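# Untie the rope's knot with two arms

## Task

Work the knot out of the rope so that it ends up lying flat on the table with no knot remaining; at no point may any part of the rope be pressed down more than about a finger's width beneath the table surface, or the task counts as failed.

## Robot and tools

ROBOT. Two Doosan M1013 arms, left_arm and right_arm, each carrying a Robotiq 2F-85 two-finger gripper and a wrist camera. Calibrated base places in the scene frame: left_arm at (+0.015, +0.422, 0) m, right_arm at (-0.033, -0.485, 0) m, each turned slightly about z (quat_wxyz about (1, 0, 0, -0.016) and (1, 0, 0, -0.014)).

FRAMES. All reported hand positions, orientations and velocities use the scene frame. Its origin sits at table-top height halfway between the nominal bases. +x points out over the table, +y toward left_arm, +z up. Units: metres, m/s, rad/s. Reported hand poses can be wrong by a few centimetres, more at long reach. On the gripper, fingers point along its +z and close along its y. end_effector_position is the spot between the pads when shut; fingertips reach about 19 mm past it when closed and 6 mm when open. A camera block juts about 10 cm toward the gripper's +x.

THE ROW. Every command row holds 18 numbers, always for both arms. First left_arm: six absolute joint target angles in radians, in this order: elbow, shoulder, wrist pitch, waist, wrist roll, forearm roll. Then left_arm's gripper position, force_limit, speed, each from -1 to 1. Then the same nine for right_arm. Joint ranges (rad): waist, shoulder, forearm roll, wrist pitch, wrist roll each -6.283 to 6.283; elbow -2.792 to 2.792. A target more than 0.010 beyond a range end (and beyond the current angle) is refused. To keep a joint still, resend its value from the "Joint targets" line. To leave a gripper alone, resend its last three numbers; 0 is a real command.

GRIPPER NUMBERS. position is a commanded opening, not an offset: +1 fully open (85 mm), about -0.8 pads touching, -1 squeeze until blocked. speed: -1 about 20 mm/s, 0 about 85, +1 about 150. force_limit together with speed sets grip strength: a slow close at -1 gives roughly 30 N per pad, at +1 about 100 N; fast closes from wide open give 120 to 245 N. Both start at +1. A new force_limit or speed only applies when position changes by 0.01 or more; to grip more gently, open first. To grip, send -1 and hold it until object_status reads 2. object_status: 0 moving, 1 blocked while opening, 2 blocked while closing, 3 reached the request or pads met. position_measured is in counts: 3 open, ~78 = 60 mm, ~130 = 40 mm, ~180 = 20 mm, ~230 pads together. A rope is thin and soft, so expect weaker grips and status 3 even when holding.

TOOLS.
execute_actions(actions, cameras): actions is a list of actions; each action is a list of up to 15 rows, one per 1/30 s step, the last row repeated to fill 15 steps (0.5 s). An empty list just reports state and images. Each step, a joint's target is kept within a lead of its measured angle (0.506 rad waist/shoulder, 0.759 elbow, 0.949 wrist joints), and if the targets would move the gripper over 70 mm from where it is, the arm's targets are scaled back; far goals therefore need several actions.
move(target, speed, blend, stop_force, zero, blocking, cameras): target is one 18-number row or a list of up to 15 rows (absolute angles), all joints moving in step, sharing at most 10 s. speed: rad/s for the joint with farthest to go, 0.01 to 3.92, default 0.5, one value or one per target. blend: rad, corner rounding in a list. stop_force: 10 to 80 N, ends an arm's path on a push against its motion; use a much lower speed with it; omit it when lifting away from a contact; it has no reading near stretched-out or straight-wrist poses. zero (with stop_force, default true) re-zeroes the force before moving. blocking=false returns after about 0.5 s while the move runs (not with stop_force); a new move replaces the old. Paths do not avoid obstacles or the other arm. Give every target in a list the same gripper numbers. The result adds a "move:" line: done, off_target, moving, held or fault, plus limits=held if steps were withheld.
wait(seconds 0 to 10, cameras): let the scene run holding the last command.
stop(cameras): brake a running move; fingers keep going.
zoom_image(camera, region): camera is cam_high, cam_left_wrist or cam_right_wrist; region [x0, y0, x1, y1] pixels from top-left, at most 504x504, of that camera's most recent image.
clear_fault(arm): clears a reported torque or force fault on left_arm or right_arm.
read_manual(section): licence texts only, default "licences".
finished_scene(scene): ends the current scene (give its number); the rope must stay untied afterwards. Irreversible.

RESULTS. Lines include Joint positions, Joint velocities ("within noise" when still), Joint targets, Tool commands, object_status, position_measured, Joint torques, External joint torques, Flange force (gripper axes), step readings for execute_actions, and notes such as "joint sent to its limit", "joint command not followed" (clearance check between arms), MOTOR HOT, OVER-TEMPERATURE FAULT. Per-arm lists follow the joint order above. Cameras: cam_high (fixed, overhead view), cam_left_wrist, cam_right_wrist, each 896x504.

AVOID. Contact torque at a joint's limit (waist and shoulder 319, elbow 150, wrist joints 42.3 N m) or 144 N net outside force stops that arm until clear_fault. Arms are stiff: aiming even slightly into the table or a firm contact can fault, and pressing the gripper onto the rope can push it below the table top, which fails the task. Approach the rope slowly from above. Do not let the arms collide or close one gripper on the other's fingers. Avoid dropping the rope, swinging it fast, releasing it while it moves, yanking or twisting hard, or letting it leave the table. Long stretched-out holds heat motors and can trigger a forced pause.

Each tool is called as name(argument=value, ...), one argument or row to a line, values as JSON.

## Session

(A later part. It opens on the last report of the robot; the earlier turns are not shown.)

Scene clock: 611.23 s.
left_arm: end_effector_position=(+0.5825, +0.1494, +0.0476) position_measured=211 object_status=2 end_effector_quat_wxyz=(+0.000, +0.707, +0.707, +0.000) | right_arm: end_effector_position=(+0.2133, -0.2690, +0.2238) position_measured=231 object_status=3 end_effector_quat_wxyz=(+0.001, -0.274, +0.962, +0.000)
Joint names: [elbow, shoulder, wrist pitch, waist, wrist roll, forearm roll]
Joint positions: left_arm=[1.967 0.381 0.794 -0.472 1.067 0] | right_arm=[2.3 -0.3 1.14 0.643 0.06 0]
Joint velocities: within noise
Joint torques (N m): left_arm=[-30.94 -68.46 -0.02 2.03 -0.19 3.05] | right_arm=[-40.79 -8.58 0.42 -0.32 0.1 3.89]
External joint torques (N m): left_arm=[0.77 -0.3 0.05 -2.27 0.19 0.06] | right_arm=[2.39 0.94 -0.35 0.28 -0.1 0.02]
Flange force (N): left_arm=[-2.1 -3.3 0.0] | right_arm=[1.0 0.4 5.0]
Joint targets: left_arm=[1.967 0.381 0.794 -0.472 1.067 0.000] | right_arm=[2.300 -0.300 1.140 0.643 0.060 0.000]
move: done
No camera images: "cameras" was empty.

move(
  target=[1.967,0.381,0.794,-0.472,1.067,0,-1,-0.7,-0.8,1.783,0.274,1.085,0.559,0,0,-0.2,-0.7,-0.5],
  cameras=["cam_right_wrist"],
)

zoom_image(
  camera="cam_right_wrist",
  region=[350, 50, 600, 250],
)

Scene clock: 627.13 s.
left_arm: end_effector_position=(+0.5825, +0.1494, +0.0476) position_measured=211 object_status=2 end_effector_quat_wxyz=(+0.000, +0.707, +0.707, +0.000) | right_arm: end_effector_position=(+0.5204, -0.1199, +0.1998) position_measured=154 object_status=3 end_effector_quat_wxyz=(+0.000, -0.263, +0.965, +0.000)
Joint names: [elbow, shoulder, wrist pitch, waist, wrist roll, forearm roll]
Joint positions: left_arm=[1.967 0.381 0.794 -0.472 1.067 0] | right_arm=[1.783 0.274 1.085 0.559 0 0]
Joint velocities: within noise
Joint torques (N m): left_arm=[-30.66 -69.67 -0.13 2.19 -0.2 3] | right_arm=[-40.69 -70.35 0.41 -0.26 0.1 3.77]
External joint torques (N m): left_arm=[0.41 0.77 0.16 -2.12 0.2 0.12] | right_arm=[3.17 4.48 -0.35 0.21 -0.1 0.05]
Flange force (N): left_arm=[-2.8 -1.2 0.9] | right_arm=[-0.2 0.2 7.2]
Joint targets: left_arm=[1.967 0.381 0.794 -0.472 1.067 0.000] | right_arm=[1.783 0.274 1.085 0.559 0.000 0.000]
move: done
camera_calibration:
cam_right_wrist: T_world_to_cam=[[-0.528591, 0.848871, 0.00309516, 0.383221], [0.783226, 0.486302, 0.387387, -0.410335], [0.327336, 0.207193, -0.921912, 0.168904], [0, 0, 0, 1]] pos_world=[0.468664, -0.160755, 0.313487]
Images, in order (width x height): cam_right_wrist 896x504.

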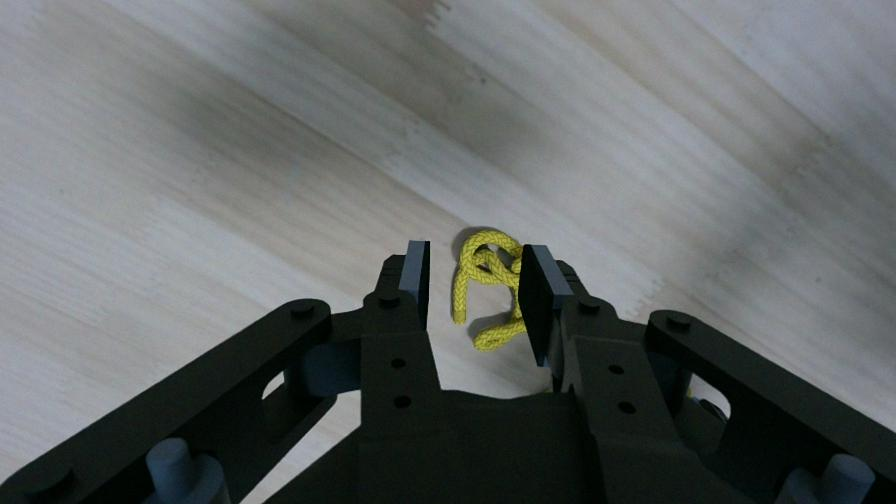

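Scaled by 2.016 from the camera's 896x504 image, which has a finer 1280x720 frame.

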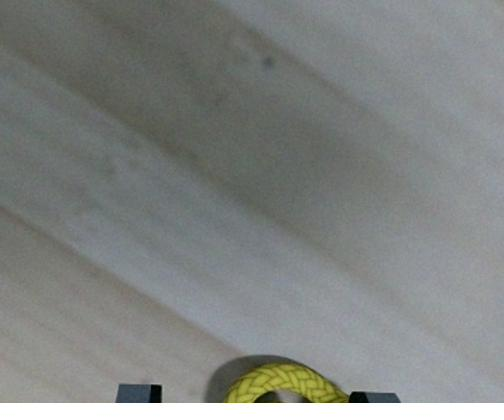

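move(
  target=[1.967,0.381,0.794,-0.472,1.067,0,-1,-0.7,-0.8,1.976,0.172,0.994,0.589,0,0,-0.2,-0.7,-0.5],
  cameras=["cam_right_wrist"],
)

zoom_image(
  camera="cam_right_wrist",
  region=[400, 50, 600, 250],
)

Scene clock: 645.23 s.
left_arm: end_effector_position=(+0.5825, +0.1494, +0.0476) position_measured=211 object_status=2 end_effector_quat_wxyz=(+0.000, +0.707, +0.707, +0.000) | right_arm: end_effector_position=(+0.4353, -0.1500, +0.1699) position_measured=154 object_status=3 end_effector_quat_wxyz=(+0.000, -0.277, +0.961, +0.000)
Joint names: [elbow, shoulder, wrist pitch, waist, wrist roll, forearm roll]
Joint positions: left_arm=[1.967 0.381 0.794 -0.472 1.067 0] | right_arm=[1.976 0.172 0.994 0.589 0 0]
Joint velocities: within noise
Joint torques (N m): left_arm=[-30.74 -70.23 -0.19 2.45 -0.23 3.03] | right_arm=[-36.86 -56.48 0.35 -0.36 0.08 3.59]
External joint torques (N m): left_arm=[0.47 1.26 0.22 -2.6 0.23 0.09] | right_arm=[1.41 3.29 -0.28 0.32 -0.08 0.02]
Flange force (N): left_arm=[-3.6 -1.1 1.4] | right_arm=[-2.2 0.5 5.0]
Joint targets: left_arm=[1.967 0.381 0.794 -0.472 1.067 0.000] | right_arm=[1.976 0.172 0.994 0.589 0.000 0.000]
move: done
camera_calibration:
cam_right_wrist: T_world_to_cam=[[-0.553785, 0.832654, 0.00304861, 0.372463], [0.768305, 0.509569, 0.387358, -0.307503], [0.320981, 0.216855, -0.921925, 0.179634], [0, 0, 0, 1]] pos_world=[0.384862, -0.192394, 0.283587]
Images, in order (width x height): cam_right_wrist 896x504.

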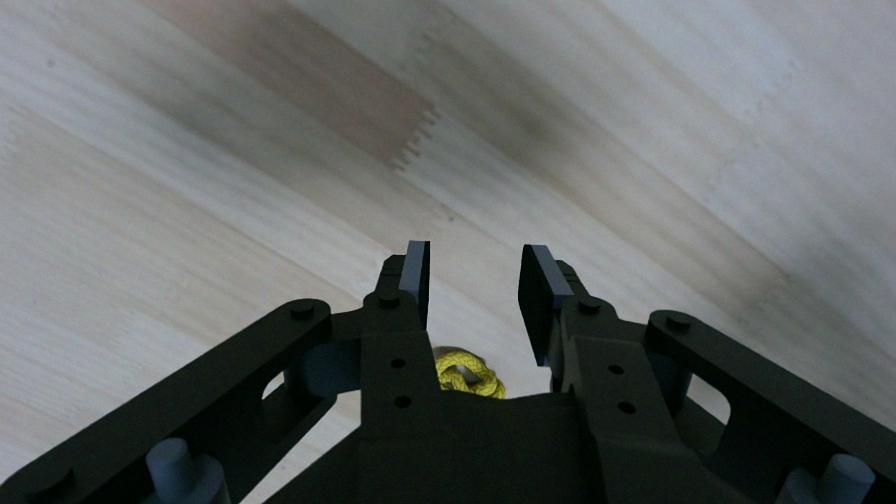

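Scaled by 2.520 from the camera's 896x504 image, which has a finer 1280x720 frame.

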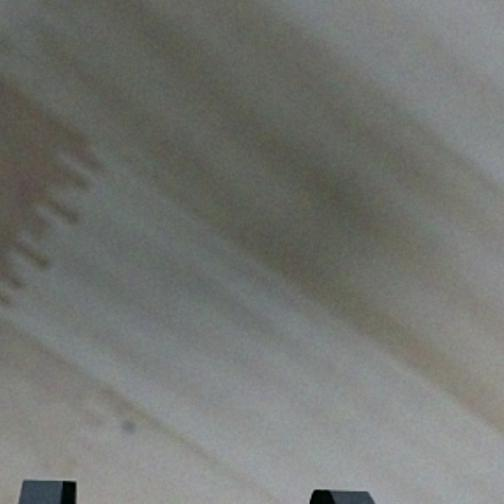

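move(
  target=[1.967,0.381,0.794,-0.472,1.067,0,-1,-0.7,-0.8,1.64,0.417,1.085,0.54,0,0,-0.2,-0.7,-0.5],
  cameras=["cam_right_wrist"],
)

zoom_image(
  camera="cam_right_wrist",
  region=[430, 50, 660, 260],
)

Scene clock: 659.13 s.
left_arm: end_effector_position=(+0.5825, +0.1494, +0.0476) position_measured=211 object_status=2 end_effector_quat_wxyz=(+0.000, +0.707, +0.707, +0.000) | right_arm: end_effector_position=(+0.5999, -0.0896, +0.1698) position_measured=154 object_status=3 end_effector_quat_wxyz=(+0.000, -0.253, +0.967, +0.000)
Joint names: [elbow, shoulder, wrist pitch, waist, wrist roll, forearm roll]
Joint positions: left_arm=[1.967 0.381 0.794 -0.472 1.067 0] | right_arm=[1.64 0.417 1.085 0.54 0 0]
Joint velocities: within noise
Joint torques (N m): left_arm=[-30.74 -70.17 -0.17 2.31 -0.19 3.03] | right_arm=[-39.76 -81.85 0.33 -0.09 0.06 3.8]
External joint torques (N m): left_arm=[0.52 1.33 0.2 -2.41 0.19 0.09] | right_arm=[2.33 1.88 -0.25 0.25 -0.06 0.02]
Flange force (N): left_arm=[-3.4 -1.0 1.6] | right_arm=[2.5 0.1 3.9]
Joint targets: left_arm=[1.967 0.381 0.794 -0.472 1.067 0.000] | right_arm=[1.640 0.417 1.085 0.540 0.000 0.000]
move: done
camera_calibration:
cam_right_wrist: T_world_to_cam=[[-0.512343, 0.858775, 0.00312868, 0.390735], [0.792342, 0.471298, 0.387392, -0.482506], [0.331208, 0.200956, -0.92191, 0.106074], [0, 0, 0, 1]] pos_world=[0.547368, -0.129466, 0.283487]
Images, in order (width x height): cam_right_wrist 896x504.

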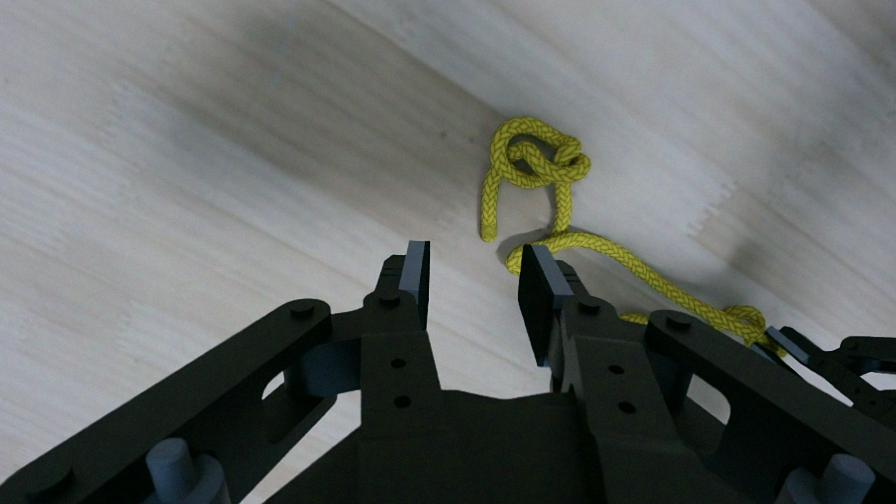

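Scaled by 2.191 from the camera's 896x504 image, which has a finer 1280x720 frame.

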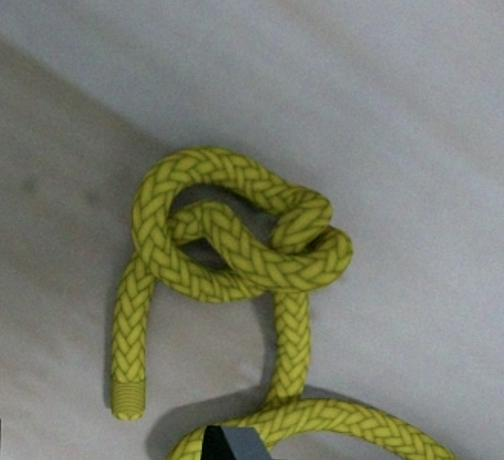

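zoom_image(
  camera="cam_right_wrist",
  region=[480, 105, 610, 215],
)

Scaled by 3.877 from the camera's 896x504 image, which has a finer 1280x720 frame.

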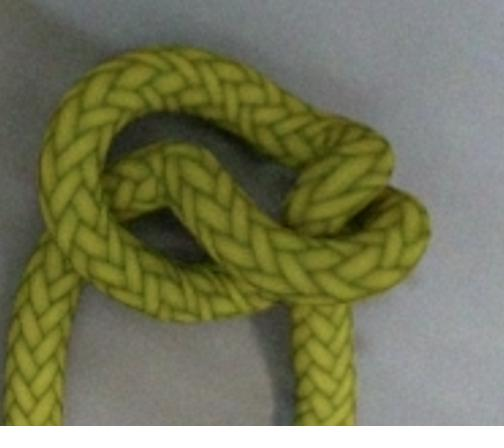

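move(
  target=[1.974,0.389,0.779,-0.472,1.067,0,-1,-0.7,-0.8,1.8,0.2,1.142,0.46,0,0,-0.2,-0.7,-0.5],
  cameras=[],
)

move(
  target=[
    [1.974,0.389,0.779,-0.472,1.067,0,0,-0.7,-0.7,1.8,0.2,1.142,0.46,0,0,-0.2,-0.7,-0.5],
    [1.9,0.29,0.952,-0.472,1.067,0,0,-0.7,-0.7,1.8,0.2,1.142,0.46,0,0,-0.2,-0.7,-0.5],
    [2.068,0.274,0.35,-0.712,0.286,0,-0.1,-0.7,-0.7,1.8,0.2,1.142,0.46,0,0,-0.2,-0.7,-0.5],
  ],
  cameras=["cam_left_wrist","cam_high"],
)

Scene clock: 781.00 s.
left_arm: end_effector_position=(+0.5813, +0.1501, +0.0399) position_measured=211 object_status=2 end_effector_quat_wxyz=(+0.000, +0.707, +0.707, +0.000) | right_arm: end_effector_position=(+0.5262, -0.1891, +0.2391) position_measured=154 object_status=3 end_effector_quat_wxyz=(+0.000, -0.215, +0.977, +0.000)
Joint names: [elbow, shoulder, wrist pitch, waist, wrist roll, forearm roll]
Joint positions: left_arm=[1.974 0.389 0.779 -0.472 1.067 0] | right_arm=[1.8 0.2 1.142 0.46 0 0]
Joint velocities: within noise
Joint torques (N m): left_arm=[-30.29 -70.18 -0.11 2.03 -0.23 2.96] | right_arm=[-41.42 -59.85 0.5 -0.71 0.1 3.89]
External joint torques (N m): left_arm=[0.54 1 0.15 -2.12 0.23 0.12] | right_arm=[2.88 0.65 -0.44 0.61 -0.1 0.02]
Flange force (N): left_arm=[-2.8 -1.2 1.3] | right_arm=[4.6 0.6 4.5]
Joint targets: left_arm=[1.974 0.389 0.779 -0.472 1.067 0.000] | right_arm=[1.800 0.200 1.142 0.460 0.000 0.000]
move: done
No camera images: "cameras" was empty.

Scene clock: 785.10 s.
left_arm: end_effector_position=(+0.5492, -0.0216, +0.1000) position_measured=141 object_status=0 end_effector_quat_wxyz=(+0.217, +0.480, +0.849, -0.051) | right_arm: end_effector_position=(+0.5261, -0.1892, +0.2391) position_measured=154 object_status=3 end_effector_quat_wxyz=(+0.000, -0.215, +0.977, +0.000)
Joint names: [elbow, shoulder, wrist pitch, waist, wrist roll, forearm roll]
Joint positions: left_arm=[2.068 0.274 0.35 -0.712 0.286 0] | right_arm=[1.8 0.2 1.142 0.46 0 0]
Joint velocities: within noise
Joint torques (N m): left_arm=[-32.09 -60.65 -1.28 2.26 -0.18 3.04] | right_arm=[-40.77 -61.09 0.45 -0.22 0.1 3.91]
External joint torques (N m): left_arm=[0.59 0.88 0.14 -2.09 0.19 0.07] | right_arm=[2.36 1.96 -0.38 0.31 -0.1 0]
Flange force (N): left_arm=[-0.5 -3.1 1.2] | right_arm=[1.6 0.2 4.7]
Joint targets: left_arm=[2.068 0.274 0.350 -0.712 0.286 0.000] | right_arm=[1.800 0.200 1.142 0.460 0.000 0.000]
move: done
camera_calibration:
cam_left_wrist: T_world_to_cam=[[0.835272, 0.541292, 0.0965635, -0.44557], [0.328908, -0.632621, 0.701149, -0.246247], [0.440614, -0.55389, -0.706445, -0.0517966], [0, 0, 0, 1]] pos_world=[0.475987, 0.0567126, 0.17909]
Images, in order (width x height): cam_high 896x504, cam_left_wrist 896x504.

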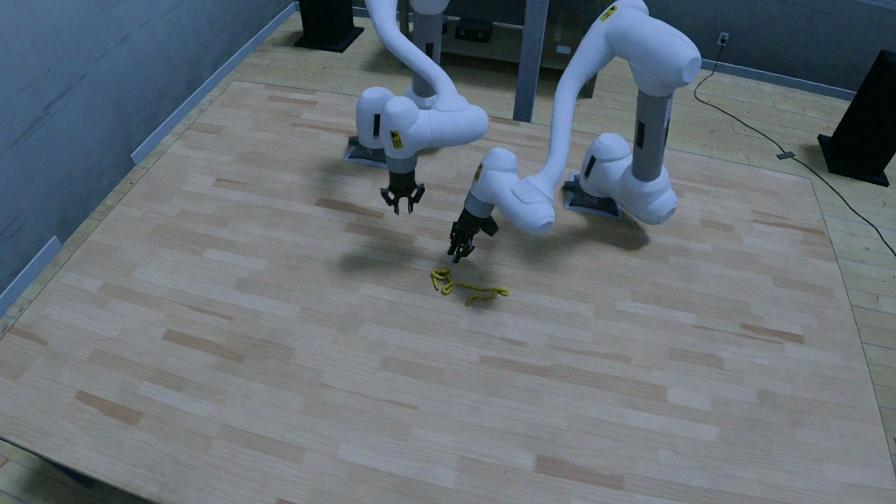

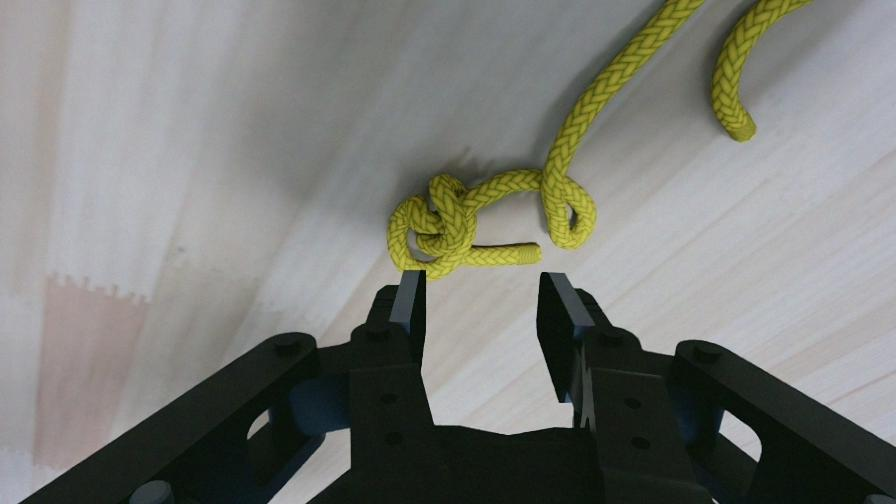

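zoom_image(
  camera="cam_left_wrist",
  region=[370, 150, 610, 290],
)

Scaled by 2.100 from the camera's 896x504 image, which has a finer 1280x720 frame.

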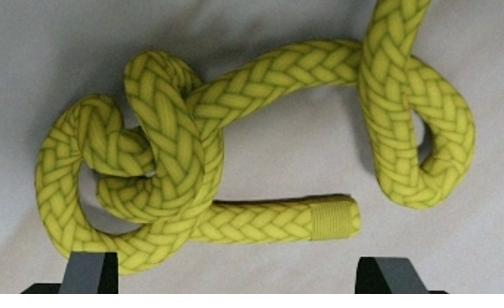

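move(
  target=[2.056,0.335,0.301,-0.721,0.277,0,-0.2,-0.7,-0.7,1.8,0.2,1.142,0.46,0,0,-0.2,-0.7,-0.5],
  speed=0.2,
  cameras=["cam_left_wrist"],
)

Scene clock: 811.97 s.
left_arm: end_effector_position=(+0.5572, -0.0377, +0.0696) position_measured=154 object_status=3 end_effector_quat_wxyz=(+0.217, +0.480, +0.849, -0.052) | right_arm: end_effector_position=(+0.5261, -0.1892, +0.2391) position_measured=154 object_status=3 end_effector_quat_wxyz=(+0.000, -0.215, +0.977, +0.000)
Joint names: [elbow, shoulder, wrist pitch, waist, wrist roll, forearm roll]
Joint positions: left_arm=[2.056 0.335 0.301 -0.721 0.277 0] | right_arm=[1.8 0.2 1.142 0.46 0 0]
Joint velocities: within noise
Joint torques (N m): left_arm=[-30.54 -64.96 -1.43 1.87 -0.2 2.89] | right_arm=[-40.85 -61.4 0.44 -0.19 0.05 3.89]
External joint torques (N m): left_arm=[0.37 0.47 0.28 -2 0.21 0.07] | right_arm=[2.49 2.56 -0.37 0.15 -0.05 0.02]
Flange force (N): left_arm=[-0.7 -2.7 0.3] | right_arm=[0.9 0.1 5.2]
Joint targets: left_arm=[2.056 0.335 0.301 -0.721 0.277 0.000] | right_arm=[1.800 0.200 1.142 0.460 0.000 0.000]
move: done
camera_calibration:
cam_left_wrist: T_world_to_cam=[[0.835939, 0.54092, 0.0927967, -0.440895], [0.330277, -0.630858, 0.702094, -0.238434], [0.438318, -0.55626, -0.706012, -0.0845932], [0, 0, 0, 1]] pos_world=[0.484389, 0.0410151, 0.148593]
Images, in order (width x height): cam_left_wrist 896x504.

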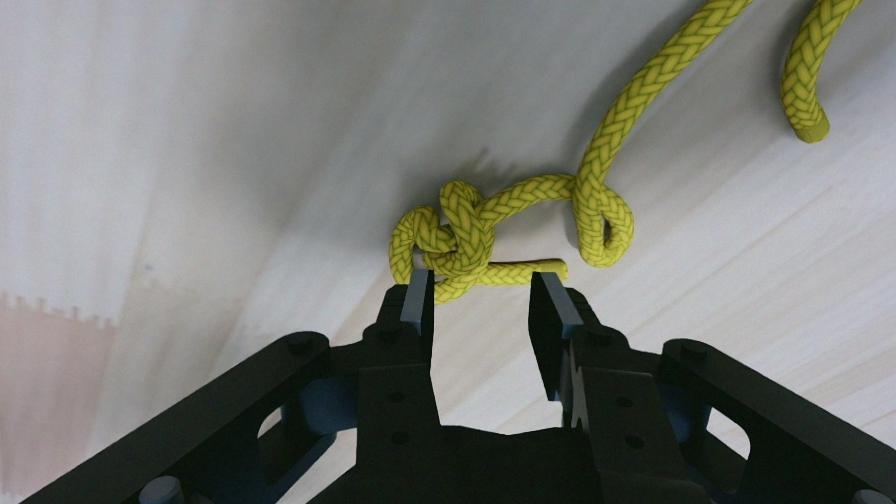

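zoom_image(
  camera="cam_left_wrist",
  region=[370, 165, 580, 315],
)

Scaled by 2.400 from the camera's 896x504 image, which has a finer 1280x720 frame.

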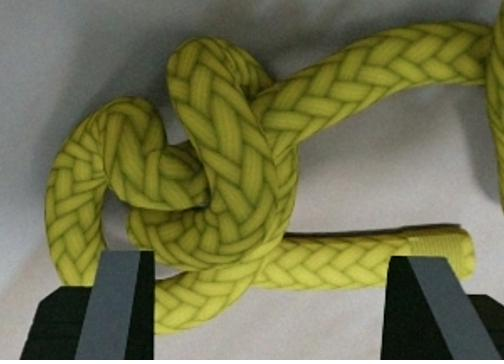

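move(
  target=[2.087,0.388,0.216,-0.719,0.277,0,-0.2,-0.7,-0.7,1.8,0.2,1.142,0.46,0,0,-0.2,-0.7,-0.5],
  speed=0.1,
  cameras=["cam_left_wrist"],
)

zoom_image(
  camera="cam_left_wrist",
  region=[350, 165, 610, 315],
)

Scene clock: 864.20 s.
left_arm: end_effector_position=(+0.5548, -0.0335, +0.0275) position_measured=154 object_status=3 end_effector_quat_wxyz=(+0.217, +0.479, +0.849, -0.052) | right_arm: end_effector_position=(+0.5261, -0.1892, +0.2391) position_measured=154 object_status=3 end_effector_quat_wxyz=(+0.000, -0.215, +0.977, +0.000)
Joint names: [elbow, shoulder, wrist pitch, waist, wrist roll, forearm roll]
Joint positions: left_arm=[2.087 0.388 0.216 -0.719 0.277 0] | right_arm=[1.8 0.2 1.142 0.46 0 0]
Joint velocities: within noise
Joint torques (N m): left_arm=[-27.68 -69.15 -1.11 2.29 -0.22 2.56] | right_arm=[-40.86 -61.47 0.47 -0.1 0.11 3.9]
External joint torques (N m): left_arm=[0.28 2.3 -0.04 -2.39 0.23 0.12] | right_arm=[2.28 1.91 -0.39 0.11 -0.11 0.03]
Flange force (N): left_arm=[-1.2 -3.1 4.1] | right_arm=[1.5 -0.1 4.6]
Joint targets: left_arm=[2.087 0.388 0.216 -0.719 0.277 0.000] | right_arm=[1.800 0.200 1.142 0.460 0.000 0.000]
move: done
camera_calibration:
cam_left_wrist: T_world_to_cam=[[0.83482, 0.542595, 0.0930911, -0.436508], [0.330957, -0.629768, 0.702752, -0.205774], [0.439936, -0.555862, -0.705318, -0.111793], [0, 0, 0, 1]] pos_world=[0.48169, 0.0451159, 0.106393]
Images, in order (width x height): cam_left_wrist 896x504.

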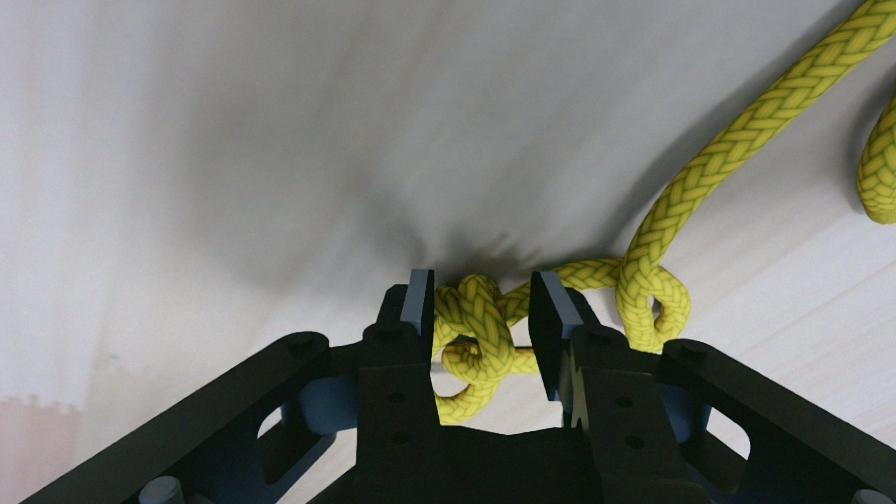

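Scaled by 1.938 from the camera's 896x504 image, which has a finer 1280x720 frame.

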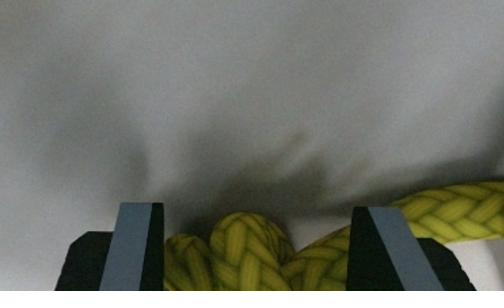

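move(
  target=[2.101,0.380,0.21,-0.713,0.277,0,-0.2,-0.7,-0.7,1.8,0.2,1.142,0.46,0,0,-0.2,-0.7,-0.5],
  speed=0.1,
  cameras=["cam_left_wrist"],
)

zoom_image(
  camera="cam_left_wrist",
  region=[350, 215, 610, 435],
)

Scene clock: 885.33 s.
left_arm: end_effector_position=(+0.5522, -0.0254, +0.0273) position_measured=154 object_status=3 end_effector_quat_wxyz=(+0.217, +0.476, +0.850, -0.052) | right_arm: end_effector_position=(+0.5261, -0.1892, +0.2391) position_measured=154 object_status=3 end_effector_quat_wxyz=(+0.000, -0.215, +0.977, +0.000)
Joint names: [elbow, shoulder, wrist pitch, waist, wrist roll, forearm roll]
Joint positions: left_arm=[2.101 0.38 0.21 -0.713 0.277 0] | right_arm=[1.8 0.2 1.142 0.46 0 0]
Joint velocities: within noise
Joint torques (N m): left_arm=[-27.31 -66.85 -1.52 1.71 -0.26 2.6] | right_arm=[-40.8 -61.18 0.43 -0.63 0.08 3.9]
External joint torques (N m): left_arm=[0.11 0.98 0.37 -1.52 0.27 0.06] | right_arm=[2.34 2.01 -0.36 0.85 -0.08 0.02]
Flange force (N): left_arm=[-1.1 -1.2 1.2] | right_arm=[1.5 1.1 4.6]
Joint targets: left_arm=[2.101 0.380 0.210 -0.713 0.277 0.000] | right_arm=[1.800 0.200 1.142 0.460 0.000 0.000]
move: done
camera_calibration:
cam_left_wrist: T_world_to_cam=[[0.831595, 0.547534, 0.0930404, -0.436741], [0.334715, -0.627781, 0.702749, -0.201725], [0.443188, -0.553261, -0.705327, -0.10804], [0, 0, 0, 1]] pos_world=[0.478594, 0.0527164, 0.106193]
Images, in order (width x height): cam_left_wrist 896x504.

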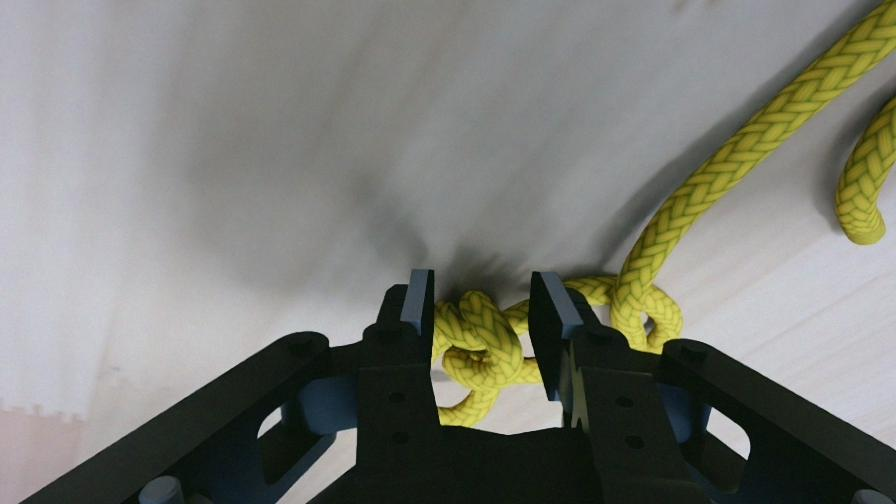

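Scaled by 1.938 from the camera's 896x504 image, which has a finer 1280x720 frame.

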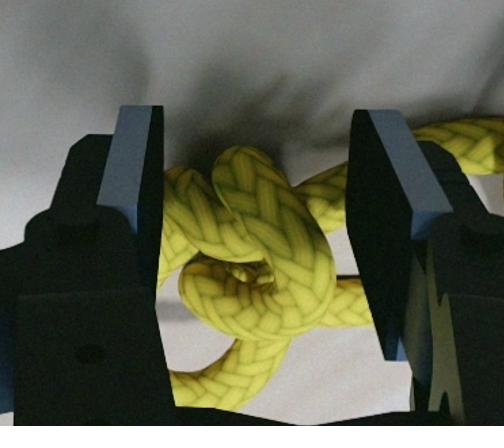

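move(
  target=[2.09,0.376,0.225,-0.715,0.277,0,-0.2,-0.7,-0.7,1.8,0.2,1.142,0.46,0,0,-0.2,-0.7,-0.5],
  speed=0.1,
  cameras=[],
)

execute_actions(
  actions=[
    [[2.09,0.376,0.225,-0.715,0.277,0,-1,-0.9,-0.9,1.8,0.2,1.142,0.46,0,0,-0.2,-0.7,-0.5]],
    [[2.09,0.376,0.225,-0.715,0.277,0,-1,-0.9,-0.9,1.8,0.2,1.142,0.46,0,0,-0.2,-0.7,-0.5]],
    [[2.09,0.376,0.225,-0.715,0.277,0,-1,-0.9,-0.9,1.8,0.2,1.142,0.46,0,0,-0.2,-0.7,-0.5]],
  ],
  cameras=["cam_left_wrist"],
)

zoom_image(
  camera="cam_left_wrist",
  region=[370, 215, 630, 435],
)

Scene clock: 917.33 s.
left_arm: end_effector_position=(+0.5544, -0.0293, +0.0334) position_measured=154 object_status=3 end_effector_quat_wxyz=(+0.217, +0.477, +0.850, -0.052) | right_arm: end_effector_position=(+0.5261, -0.1892, +0.2391) position_measured=154 object_status=3 end_effector_quat_wxyz=(+0.000, -0.215, +0.977, +0.000)
Joint names: [elbow, shoulder, wrist pitch, waist, wrist roll, forearm roll]
Joint positions: left_arm=[2.09 0.376 0.225 -0.715 0.277 0] | right_arm=[1.8 0.2 1.142 0.46 0 0]
Joint velocities: within noise
Joint torques (N m): left_arm=[-28.84 -66.25 -1.46 2.3 -0.24 2.55] | right_arm=[-40.86 -61.19 0.43 -0.1 0.09 3.92]
External joint torques (N m): left_arm=[1.2 0.33 0.32 -2.01 0.25 0.15] | right_arm=[2.41 1.95 -0.36 0.05 -0.09 0]
Flange force (N): left_arm=[0.9 -3.2 -0.3] | right_arm=[1.7 -0.2 4.7]
Joint targets: left_arm=[2.090 0.376 0.225 -0.715 0.277 0.000] | right_arm=[1.800 0.200 1.142 0.460 0.000 0.000]
move: done
No camera images: "cameras" was empty.

Scene clock: 919.03 s.
left_arm: end_effector_position=(+0.5544, -0.0293, +0.0334) position_measured=208 object_status=2 end_effector_quat_wxyz=(+0.217, +0.477, +0.850, -0.052) | right_arm: end_effector_position=(+0.5261, -0.1892, +0.2391) position_measured=154 object_status=3 end_effector_quat_wxyz=(+0.000, -0.215, +0.977, +0.000)
Joint names: [elbow, shoulder, wrist pitch, waist, wrist roll, forearm roll]
Joint positions: left_arm=[2.09 0.376 0.225 -0.715 0.277 0] | right_arm=[1.8 0.2 1.142 0.46 0 0]
Joint velocities: within noise
Joint torques (N m): left_arm=[-28.14 -67.1 -1.31 2.3 -0.18 2.61] | right_arm=[-40.8 -61.37 0.44 -0.25 0.09 3.91]
External joint torques (N m): left_arm=[0.4 1.15 0.15 -2.25 0.19 0.1] | right_arm=[2.41 2.52 -0.37 0.09 -0.09 -0.01]
External joint torques at the end of the 1st action: left_arm=[0.39 0.8 0.12 -1.8 0.21 0.09] | right_arm=[2.23 2.68 -0.4 0.32 -0.11 0.02]
External joint torques at the end of the 2nd action: left_arm=[0.38 0.9 0.16 -1.96 0.19 0.1] | right_arm=[2.43 2.03 -0.37 0.47 -0.09 0.05]
Flange force (N): left_arm=[-0.8 -3.2 1.7] | right_arm=[0.9 0.0 5.1]
Flange force at the end of the 1st action (N): left_arm=[-0.4 -2.4 1.1] | right_arm=[0.3 0.3 5.0]
Flange force at the end of the 2nd action (N): left_arm=[-0.6 -2.7 1.2] | right_arm=[1.6 0.5 4.8]
Joint targets: left_arm=[2.090 0.376 0.225 -0.715 0.277 0.000] | right_arm=[1.800 0.200 1.142 0.460 0.000 0.000]
Step readings (joint positions of left_arm | right_arm; steps 1 to 15: 1st action; 16 to 30: 2nd action; 31 to 45: 3rd action):
0: [2.090 0.376 0.225 -0.715 0.277 0.000] | [1.800 0.200 1.142 0.460 0.000 0.000]
1: [2.090 0.376 0.225 -0.715 0.277 0.000] | [1.800 0.200 1.142 0.460 0.000 0.000]
2: [2.090 0.376 0.225 -0.715 0.277 0.000] | [1.800 0.200 1.142 0.460 0.000 0.000]
4: [2.090 0.376 0.225 -0.715 0.277 0.000] | [1.800 0.200 1.142 0.460 0.000 0.000]
8: [2.090 0.376 0.225 -0.715 0.277 0.000] | [1.800 0.200 1.142 0.460 0.000 0.000]
15: [2.090 0.376 0.225 -0.715 0.277 0.000] | [1.800 0.200 1.142 0.460 0.000 0.000]
16: [2.090 0.376 0.225 -0.715 0.277 0.000] | [1.800 0.200 1.142 0.460 0.000 0.000]
17: [2.090 0.376 0.225 -0.715 0.277 0.000] | [1.800 0.200 1.142 0.460 0.000 0.000]
19: [2.090 0.376 0.225 -0.715 0.277 0.000] | [1.800 0.200 1.142 0.460 0.000 0.000]
23: [2.090 0.376 0.225 -0.715 0.277 0.000] | [1.800 0.200 1.142 0.460 0.000 0.000]
30: [2.090 0.376 0.225 -0.715 0.277 0.000] | [1.800 0.200 1.142 0.460 0.000 0.000]
31: [2.090 0.376 0.225 -0.715 0.277 0.000] | [1.800 0.200 1.142 0.460 0.000 0.000]
32: [2.090 0.376 0.225 -0.715 0.277 0.000] | [1.800 0.200 1.142 0.460 0.000 0.000]
34: [2.090 0.376 0.225 -0.715 0.277 0.000] | [1.800 0.200 1.142 0.460 0.000 0.000]
38: [2.090 0.376 0.225 -0.715 0.277 0.000] | [1.800 0.200 1.142 0.460 0.000 0.000]
45: [2.090 0.376 0.225 -0.715 0.277 0.000] | [1.800 0.200 1.142 0.460 0.000 0.000]
camera_calibration:
cam_left_wrist: T_world_to_cam=[[0.832657, 0.545918, 0.093037, -0.437708], [0.333519, -0.628456, 0.702715, -0.208526], [0.442095, -0.55409, -0.705362, -0.106278], [0, 0, 0, 1]] pos_world=[0.480993, 0.0490162, 0.112293]
Images, in order (width x height): cam_left_wrist 896x504.

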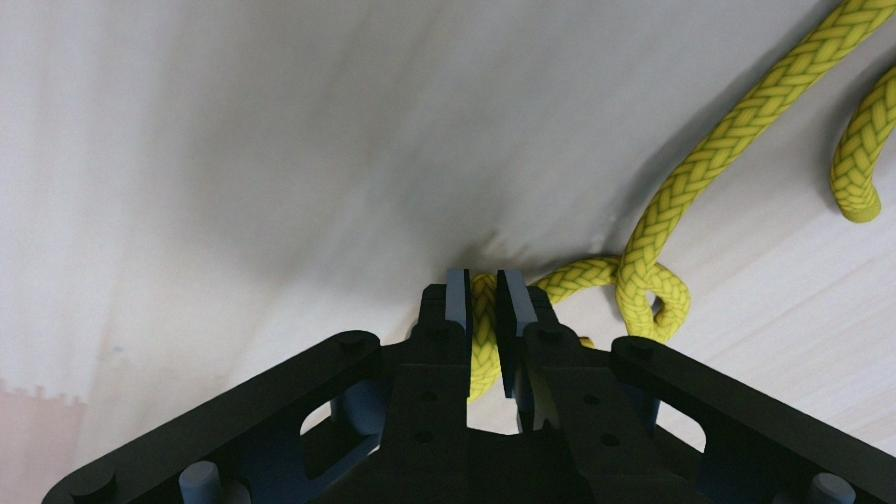

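Scaled by 1.938 from the camera's 896x504 image, which has a finer 1280x720 frame.

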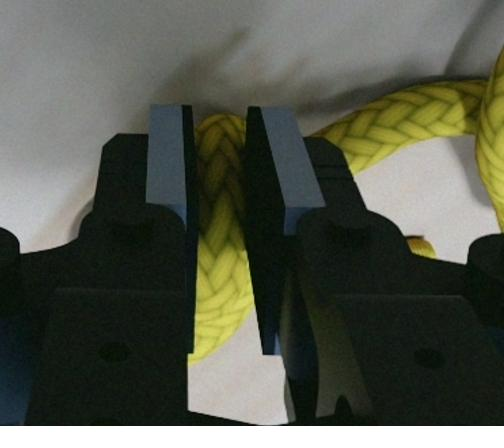

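move(
  target=[1.97,0.175,0.547,-0.715,0.277,0,-1,-0.9,-0.9,1.8,0.2,1.142,0.46,0,0,-0.2,-0.7,-0.5],
  speed=0.1,
  cameras=["cam_left_wrist","cam_right_wrist"],
)

zoom_image(
  camera="cam_high",
  region=[410, 215, 520, 310],
)

Scene clock: 930.80 s.
left_arm: end_effector_position=(+0.5577, -0.0324, +0.1572) position_measured=208 object_status=2 end_effector_quat_wxyz=(+0.217, +0.477, +0.850, -0.052) | right_arm: end_effector_position=(+0.5261, -0.1892, +0.2391) position_measured=154 object_status=3 end_effector_quat_wxyz=(+0.000, -0.215, +0.977, +0.000)
Joint names: [elbow, shoulder, wrist pitch, waist, wrist roll, forearm roll]
Joint positions: left_arm=[2 0.225 0.467 -0.715 0.277 0] | right_arm=[1.8 0.2 1.142 0.46 0 0]
Joint velocities: within noise
Joint torques (N m): left_arm=[-35.17 -60.28 -1.51 2.22 -0.18 3.35] | right_arm=[-40.83 -61.32 0.44 -0.2 0.1 3.93]
External joint torques (N m): left_arm=[0.22 1.92 0.35 -2.11 0.19 0.1] | right_arm=[2.46 2.39 -0.37 0.12 -0.1 -0.02]
Flange force (N): left_arm=[-2.3 -2.5 2.5] | right_arm=[1.1 0.0 5.0]
Joint targets: left_arm=[2.000 0.225 0.467 -0.715 0.277 0.000] | right_arm=[1.800 0.200 1.142 0.460 0.000 0.000]
move: held (left_arm; a check stopped the path); limits=held; left_arm: the wrist pitch is farthest, 0.080 rad from its target
joint command not followed: on one or more control steps a check withheld the commanded joint targets of the left arm, and it was not sent them on those steps.
cause: the commanded joint targets, or the way to them, would bring a part of the robot too close to another arm (a part of this arm just beyond the wrist pitch and a part of the right arm just beyond the forearm roll, at the place that arm is still heading or pushing toward).
camera_calibration:
cam_left_wrist: T_world_to_cam=[[0.832698, 0.545877, 0.0929084, -0.450362], [0.333844, -0.628783, 0.702268, -0.298711], [0.441771, -0.553761, -0.705824, -0.0218542], [0, 0, 0, 1]] pos_world=[0.484393, 0.0459158, 0.236193]
cam_right_wrist: T_world_to_cam=[[-0.442094, 0.896963, 0.00309452, 0.408503], [0.827469, 0.406505, 0.387362, -0.434723], [0.346191, 0.173811, -0.921923, 0.201379], [0, 0, 0, 1]] pos_world=[0.470601, -0.224697, 0.352787]
Images, in order (width x height): cam_left_wrist 896x504, cam_right_wrist 896x504.

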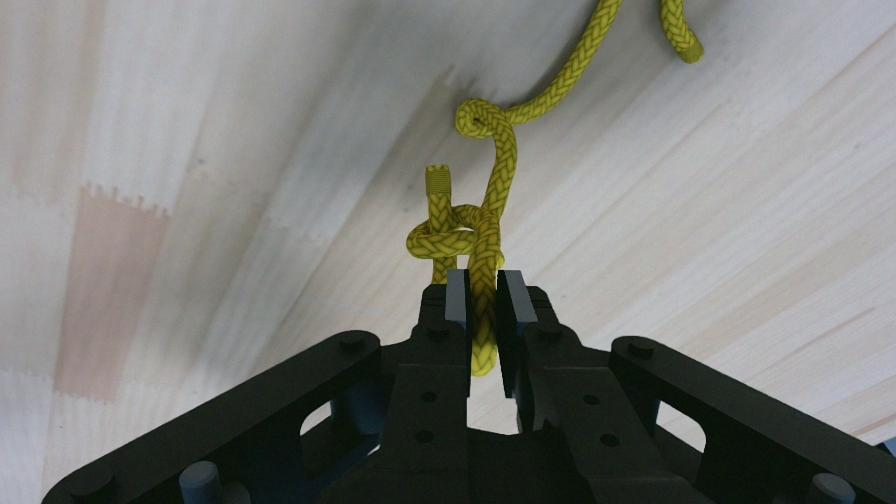

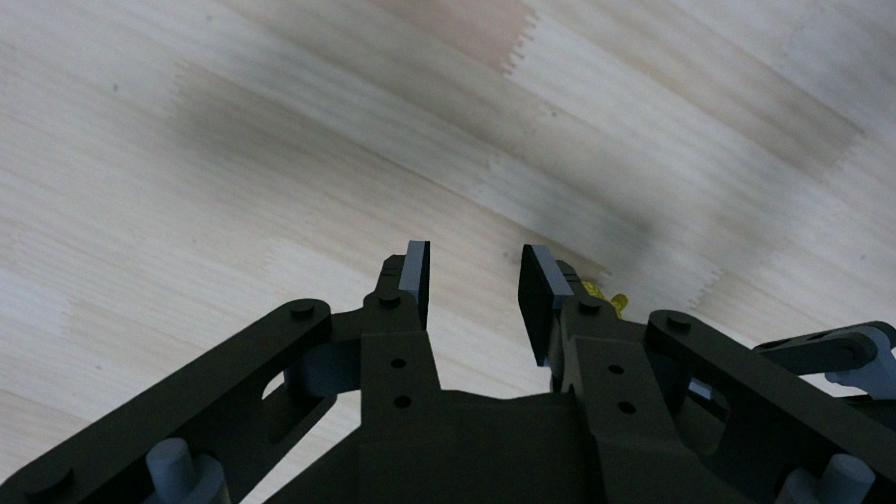

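This scene's latest camera images include none from cam_high. They are from: cam_left_wrist, cam_right_wrist. cam_high's image comes with the result of a call that names it in "cameras".

move(
  target=[2.0,0.225,0.467,-0.715,0.277,0,-1,-0.9,-0.9,1.9,0.0,1.242,0.2,0,0,-0.2,-0.7,-0.5],
  cameras=["cam_high"],
)

zoom_image(
  camera="cam_high",
  region=[420, 215, 500, 285],
)

move(
  target=[1.9,0.085,0.702,-0.715,0.277,0,-1,-0.9,-0.9,1.9,0.0,1.242,0.2,0,0,-0.2,-0.7,-0.5],
  speed=0.15,
  cameras=["cam_left_wrist","cam_high"],
)

zoom_image(
  camera="cam_left_wrist",
  region=[390, 90, 590, 390],
)

zoom_image(
  camera="cam_high",
  region=[420, 195, 500, 285],
)

Scene clock: 953.47 s.
left_arm: end_effector_position=(+0.5576, -0.0323, +0.1570) position_measured=208 object_status=2 end_effector_quat_wxyz=(+0.217, +0.477, +0.850, -0.052) | right_arm: end_effector_position=(+0.4825, -0.3603, +0.3034) position_measured=154 object_status=3 end_effector_quat_wxyz=(+0.000, -0.086, +0.996, +0.000)
Joint names: [elbow, shoulder, wrist pitch, waist, wrist roll, forearm roll]
Joint positions: left_arm=[2 0.225 0.467 -0.715 0.277 0] | right_arm=[1.9 0 1.242 0.2 0 0]
Joint velocities: within noise
Joint torques (N m): left_arm=[-35.52 -58.79 -1.35 2.19 -0.18 3.43] | right_arm=[-41.81 -40.11 0.34 -0.02 0.07 4.06]
External joint torques (N m): left_arm=[0.67 0.63 0.2 -2.2 0.18 0.02] | right_arm=[1.74 0.04 -0.27 0.12 -0.07 0.03]
Flange force (N): left_arm=[-0.3 -3.3 0.7] | right_arm=[2.7 -0.1 2.9]
Joint targets: left_arm=[2.000 0.225 0.467 -0.715 0.277 0.000] | right_arm=[1.900 0.000 1.242 0.200 0.000 0.000]
move: done
Images, in order (width x height): cam_high 896x504.

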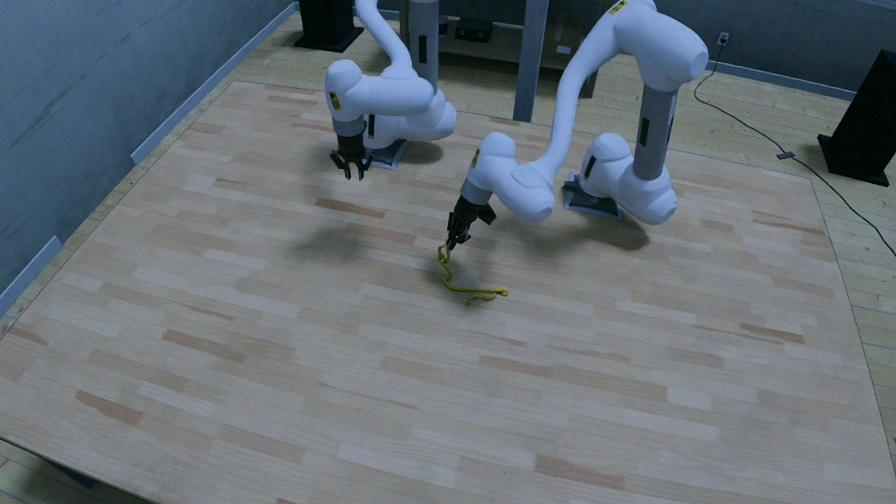

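Scaled by 6.300 from the camera's 896x504 image, which has a finer 1280x720 frame.

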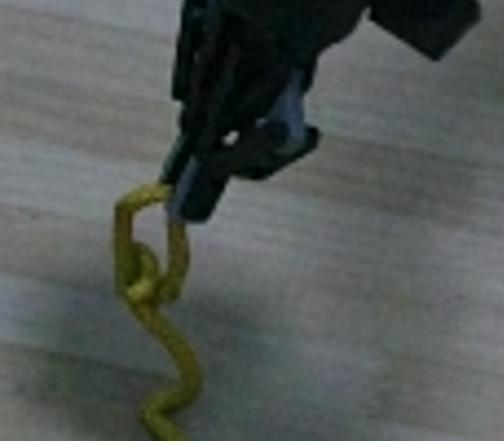

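Scene clock: 955.40 s.
left_arm: end_effector_position=(+0.5457, -0.0213, +0.2861) position_measured=208 object_status=2 end_effector_quat_wxyz=(+0.219, +0.477, +0.850, -0.052) | right_arm: end_effector_position=(+0.4825, -0.3604, +0.3034) position_measured=154 object_status=3 end_effector_quat_wxyz=(+0.000, -0.086, +0.996, +0.000)
Joint names: [elbow, shoulder, wrist pitch, waist, wrist roll, forearm roll]
Joint positions: left_arm=[1.9 0.085 0.702 -0.715 0.277 0] | right_arm=[1.9 0 1.242 0.2 0 0]
Joint velocities: within noise
Joint torques (N m): left_arm=[-41.23 -50.48 -1.24 2.16 -0.25 3.93] | right_arm=[-42.43 -41.72 0.45 -0.12 0.08 4.04]
External joint torques (N m): left_arm=[1.25 1.74 0.08 -1.95 0.26 0.04] | right_arm=[2.41 1.75 -0.38 0.14 -0.08 0.04]
Flange force (N): left_arm=[-0.2 -2.9 2.5] | right_arm=[1.1 0.0 4.9]
Joint targets: left_arm=[1.900 0.085 0.702 -0.715 0.277 0.000] | right_arm=[1.900 0.000 1.242 0.200 0.000 0.000]
move: done
camera_calibration:
cam_left_wrist: T_world_to_cam=[[0.83238, 0.546184, 0.0939513, -0.458465], [0.33146, -0.626488, 0.705441, -0.377833], [0.44416, -0.556054, -0.702514, 0.0782664], [0, 0, 0, 1]] pos_world=[0.47209, 0.0572187, 0.364596]
Images, in order (width x height): cam_high 896x504, cam_left_wrist 896x504.

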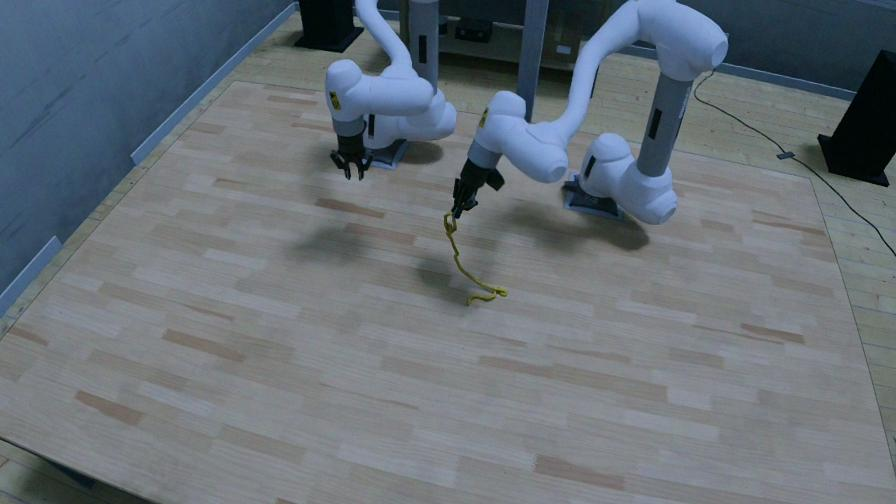

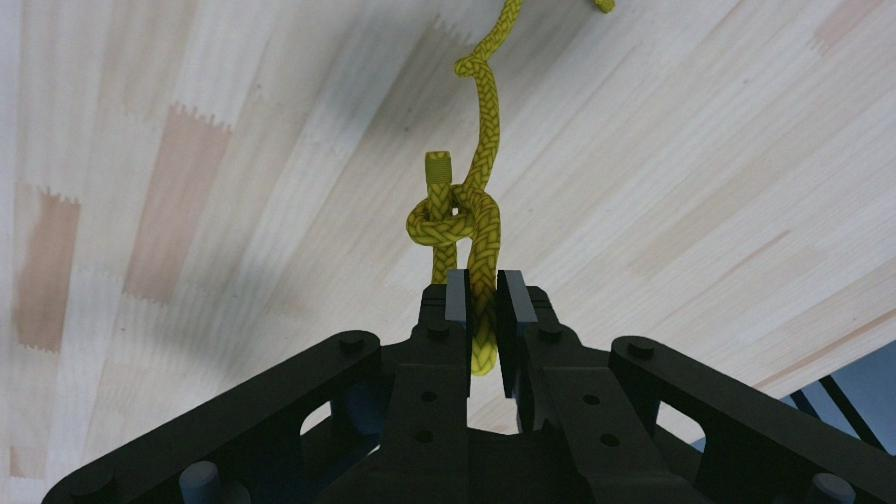

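Scaled by 1.680 from the camera's 896x504 image, which has a finer 1280x720 frame.

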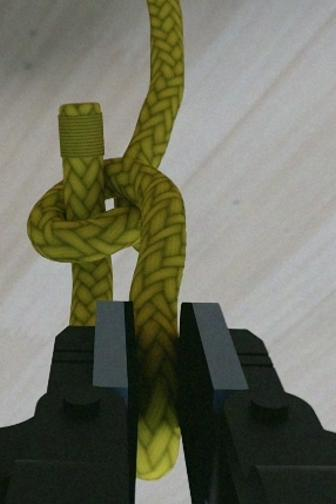

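Scaled by 5.600 from the camera's 896x504 image, which has a finer 1280x720 frame.

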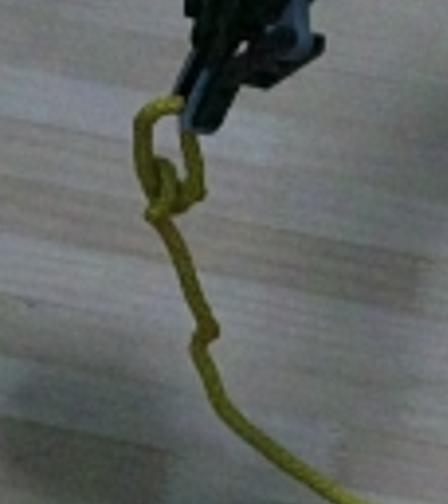

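move(
  target=[
    [2.06,0.33,0.3,-0.715,0.277,0,-1,-0.9,-0.9,1.9,0.0,1.242,0.2,0,0,-0.2,-0.7,-0.5],
    [2.181,0.307,0.204,-0.715,0.277,0,-1,-0.9,-0.9,1.9,0.0,1.242,0.2,0,0,-0.2,-0.7,-0.5],
  ],
  speed=0.15,
  cameras=["cam_left_wrist","cam_high"],
)

zoom_image(
  camera="cam_high",
  region=[420, 225, 520, 315],
)

Scene clock: 1008.17 s.
left_arm: end_effector_position=(+0.5175, +0.0048, +0.0400) position_measured=208 object_status=2 end_effector_quat_wxyz=(+0.217, +0.477, +0.850, -0.052) | right_arm: end_effector_position=(+0.4825, -0.3604, +0.3034) position_measured=154 object_status=3 end_effector_quat_wxyz=(+0.000, -0.086, +0.996, +0.000)
Joint names: [elbow, shoulder, wrist pitch, waist, wrist roll, forearm roll]
Joint positions: left_arm=[2.181 0.307 0.204 -0.715 0.277 0] | right_arm=[1.9 0 1.242 0.2 0 0]
Joint velocities: within noise
Joint torques (N m): left_arm=[-26.09 -59.37 -1.38 2.02 -0.19 2.51] | right_arm=[-42.48 -41.65 0.43 -0.24 0.07 4.07]
External joint torques (N m): left_arm=[-0.85 1.08 0.24 -1.99 0.2 0.12] | right_arm=[2.47 1.55 -0.36 0.16 -0.07 0]
Flange force (N): left_arm=[0.0 0.0 0.0] | right_arm=[1.5 0.1 4.9]
Joint targets: left_arm=[2.181 0.307 0.204 -0.715 0.277 0.000] | right_arm=[1.900 0.000 1.242 0.200 0.000 0.000]
move: done
camera_calibration:
cam_left_wrist: T_world_to_cam=[[0.832746, 0.545824, 0.0927951, -0.426254], [0.333988, -0.628915, 0.702081, -0.179688], [0.441573, -0.553662, -0.706025, -0.0661693], [0, 0, 0, 1]] pos_world=[0.444194, 0.0830156, 0.118993]
Images, in order (width x height): cam_high 896x504, cam_left_wrist 896x504.

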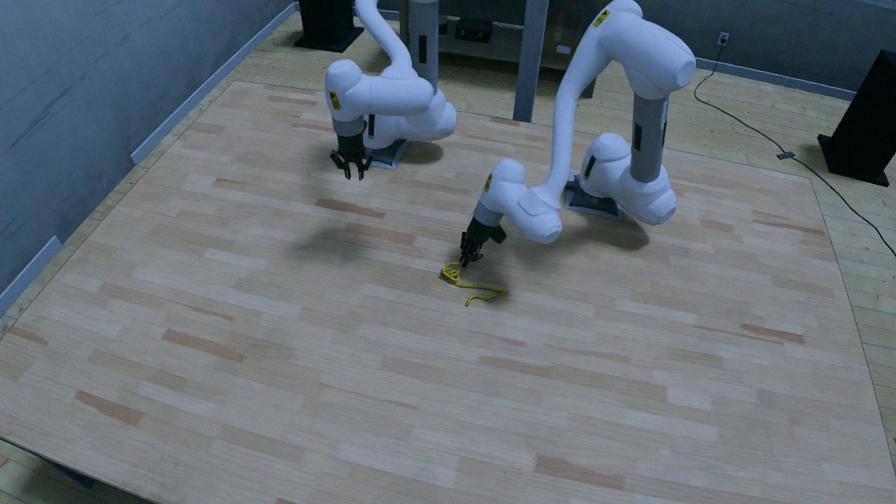

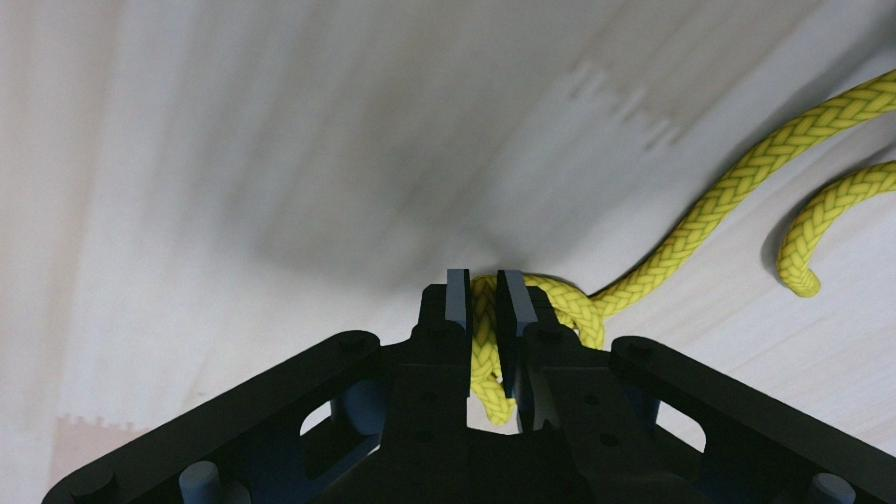

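Scaled by 5.040 from the camera's 896x504 image, which has a finer 1280x720 frame.

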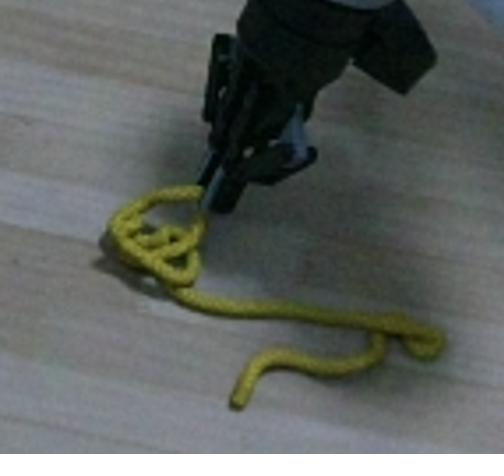

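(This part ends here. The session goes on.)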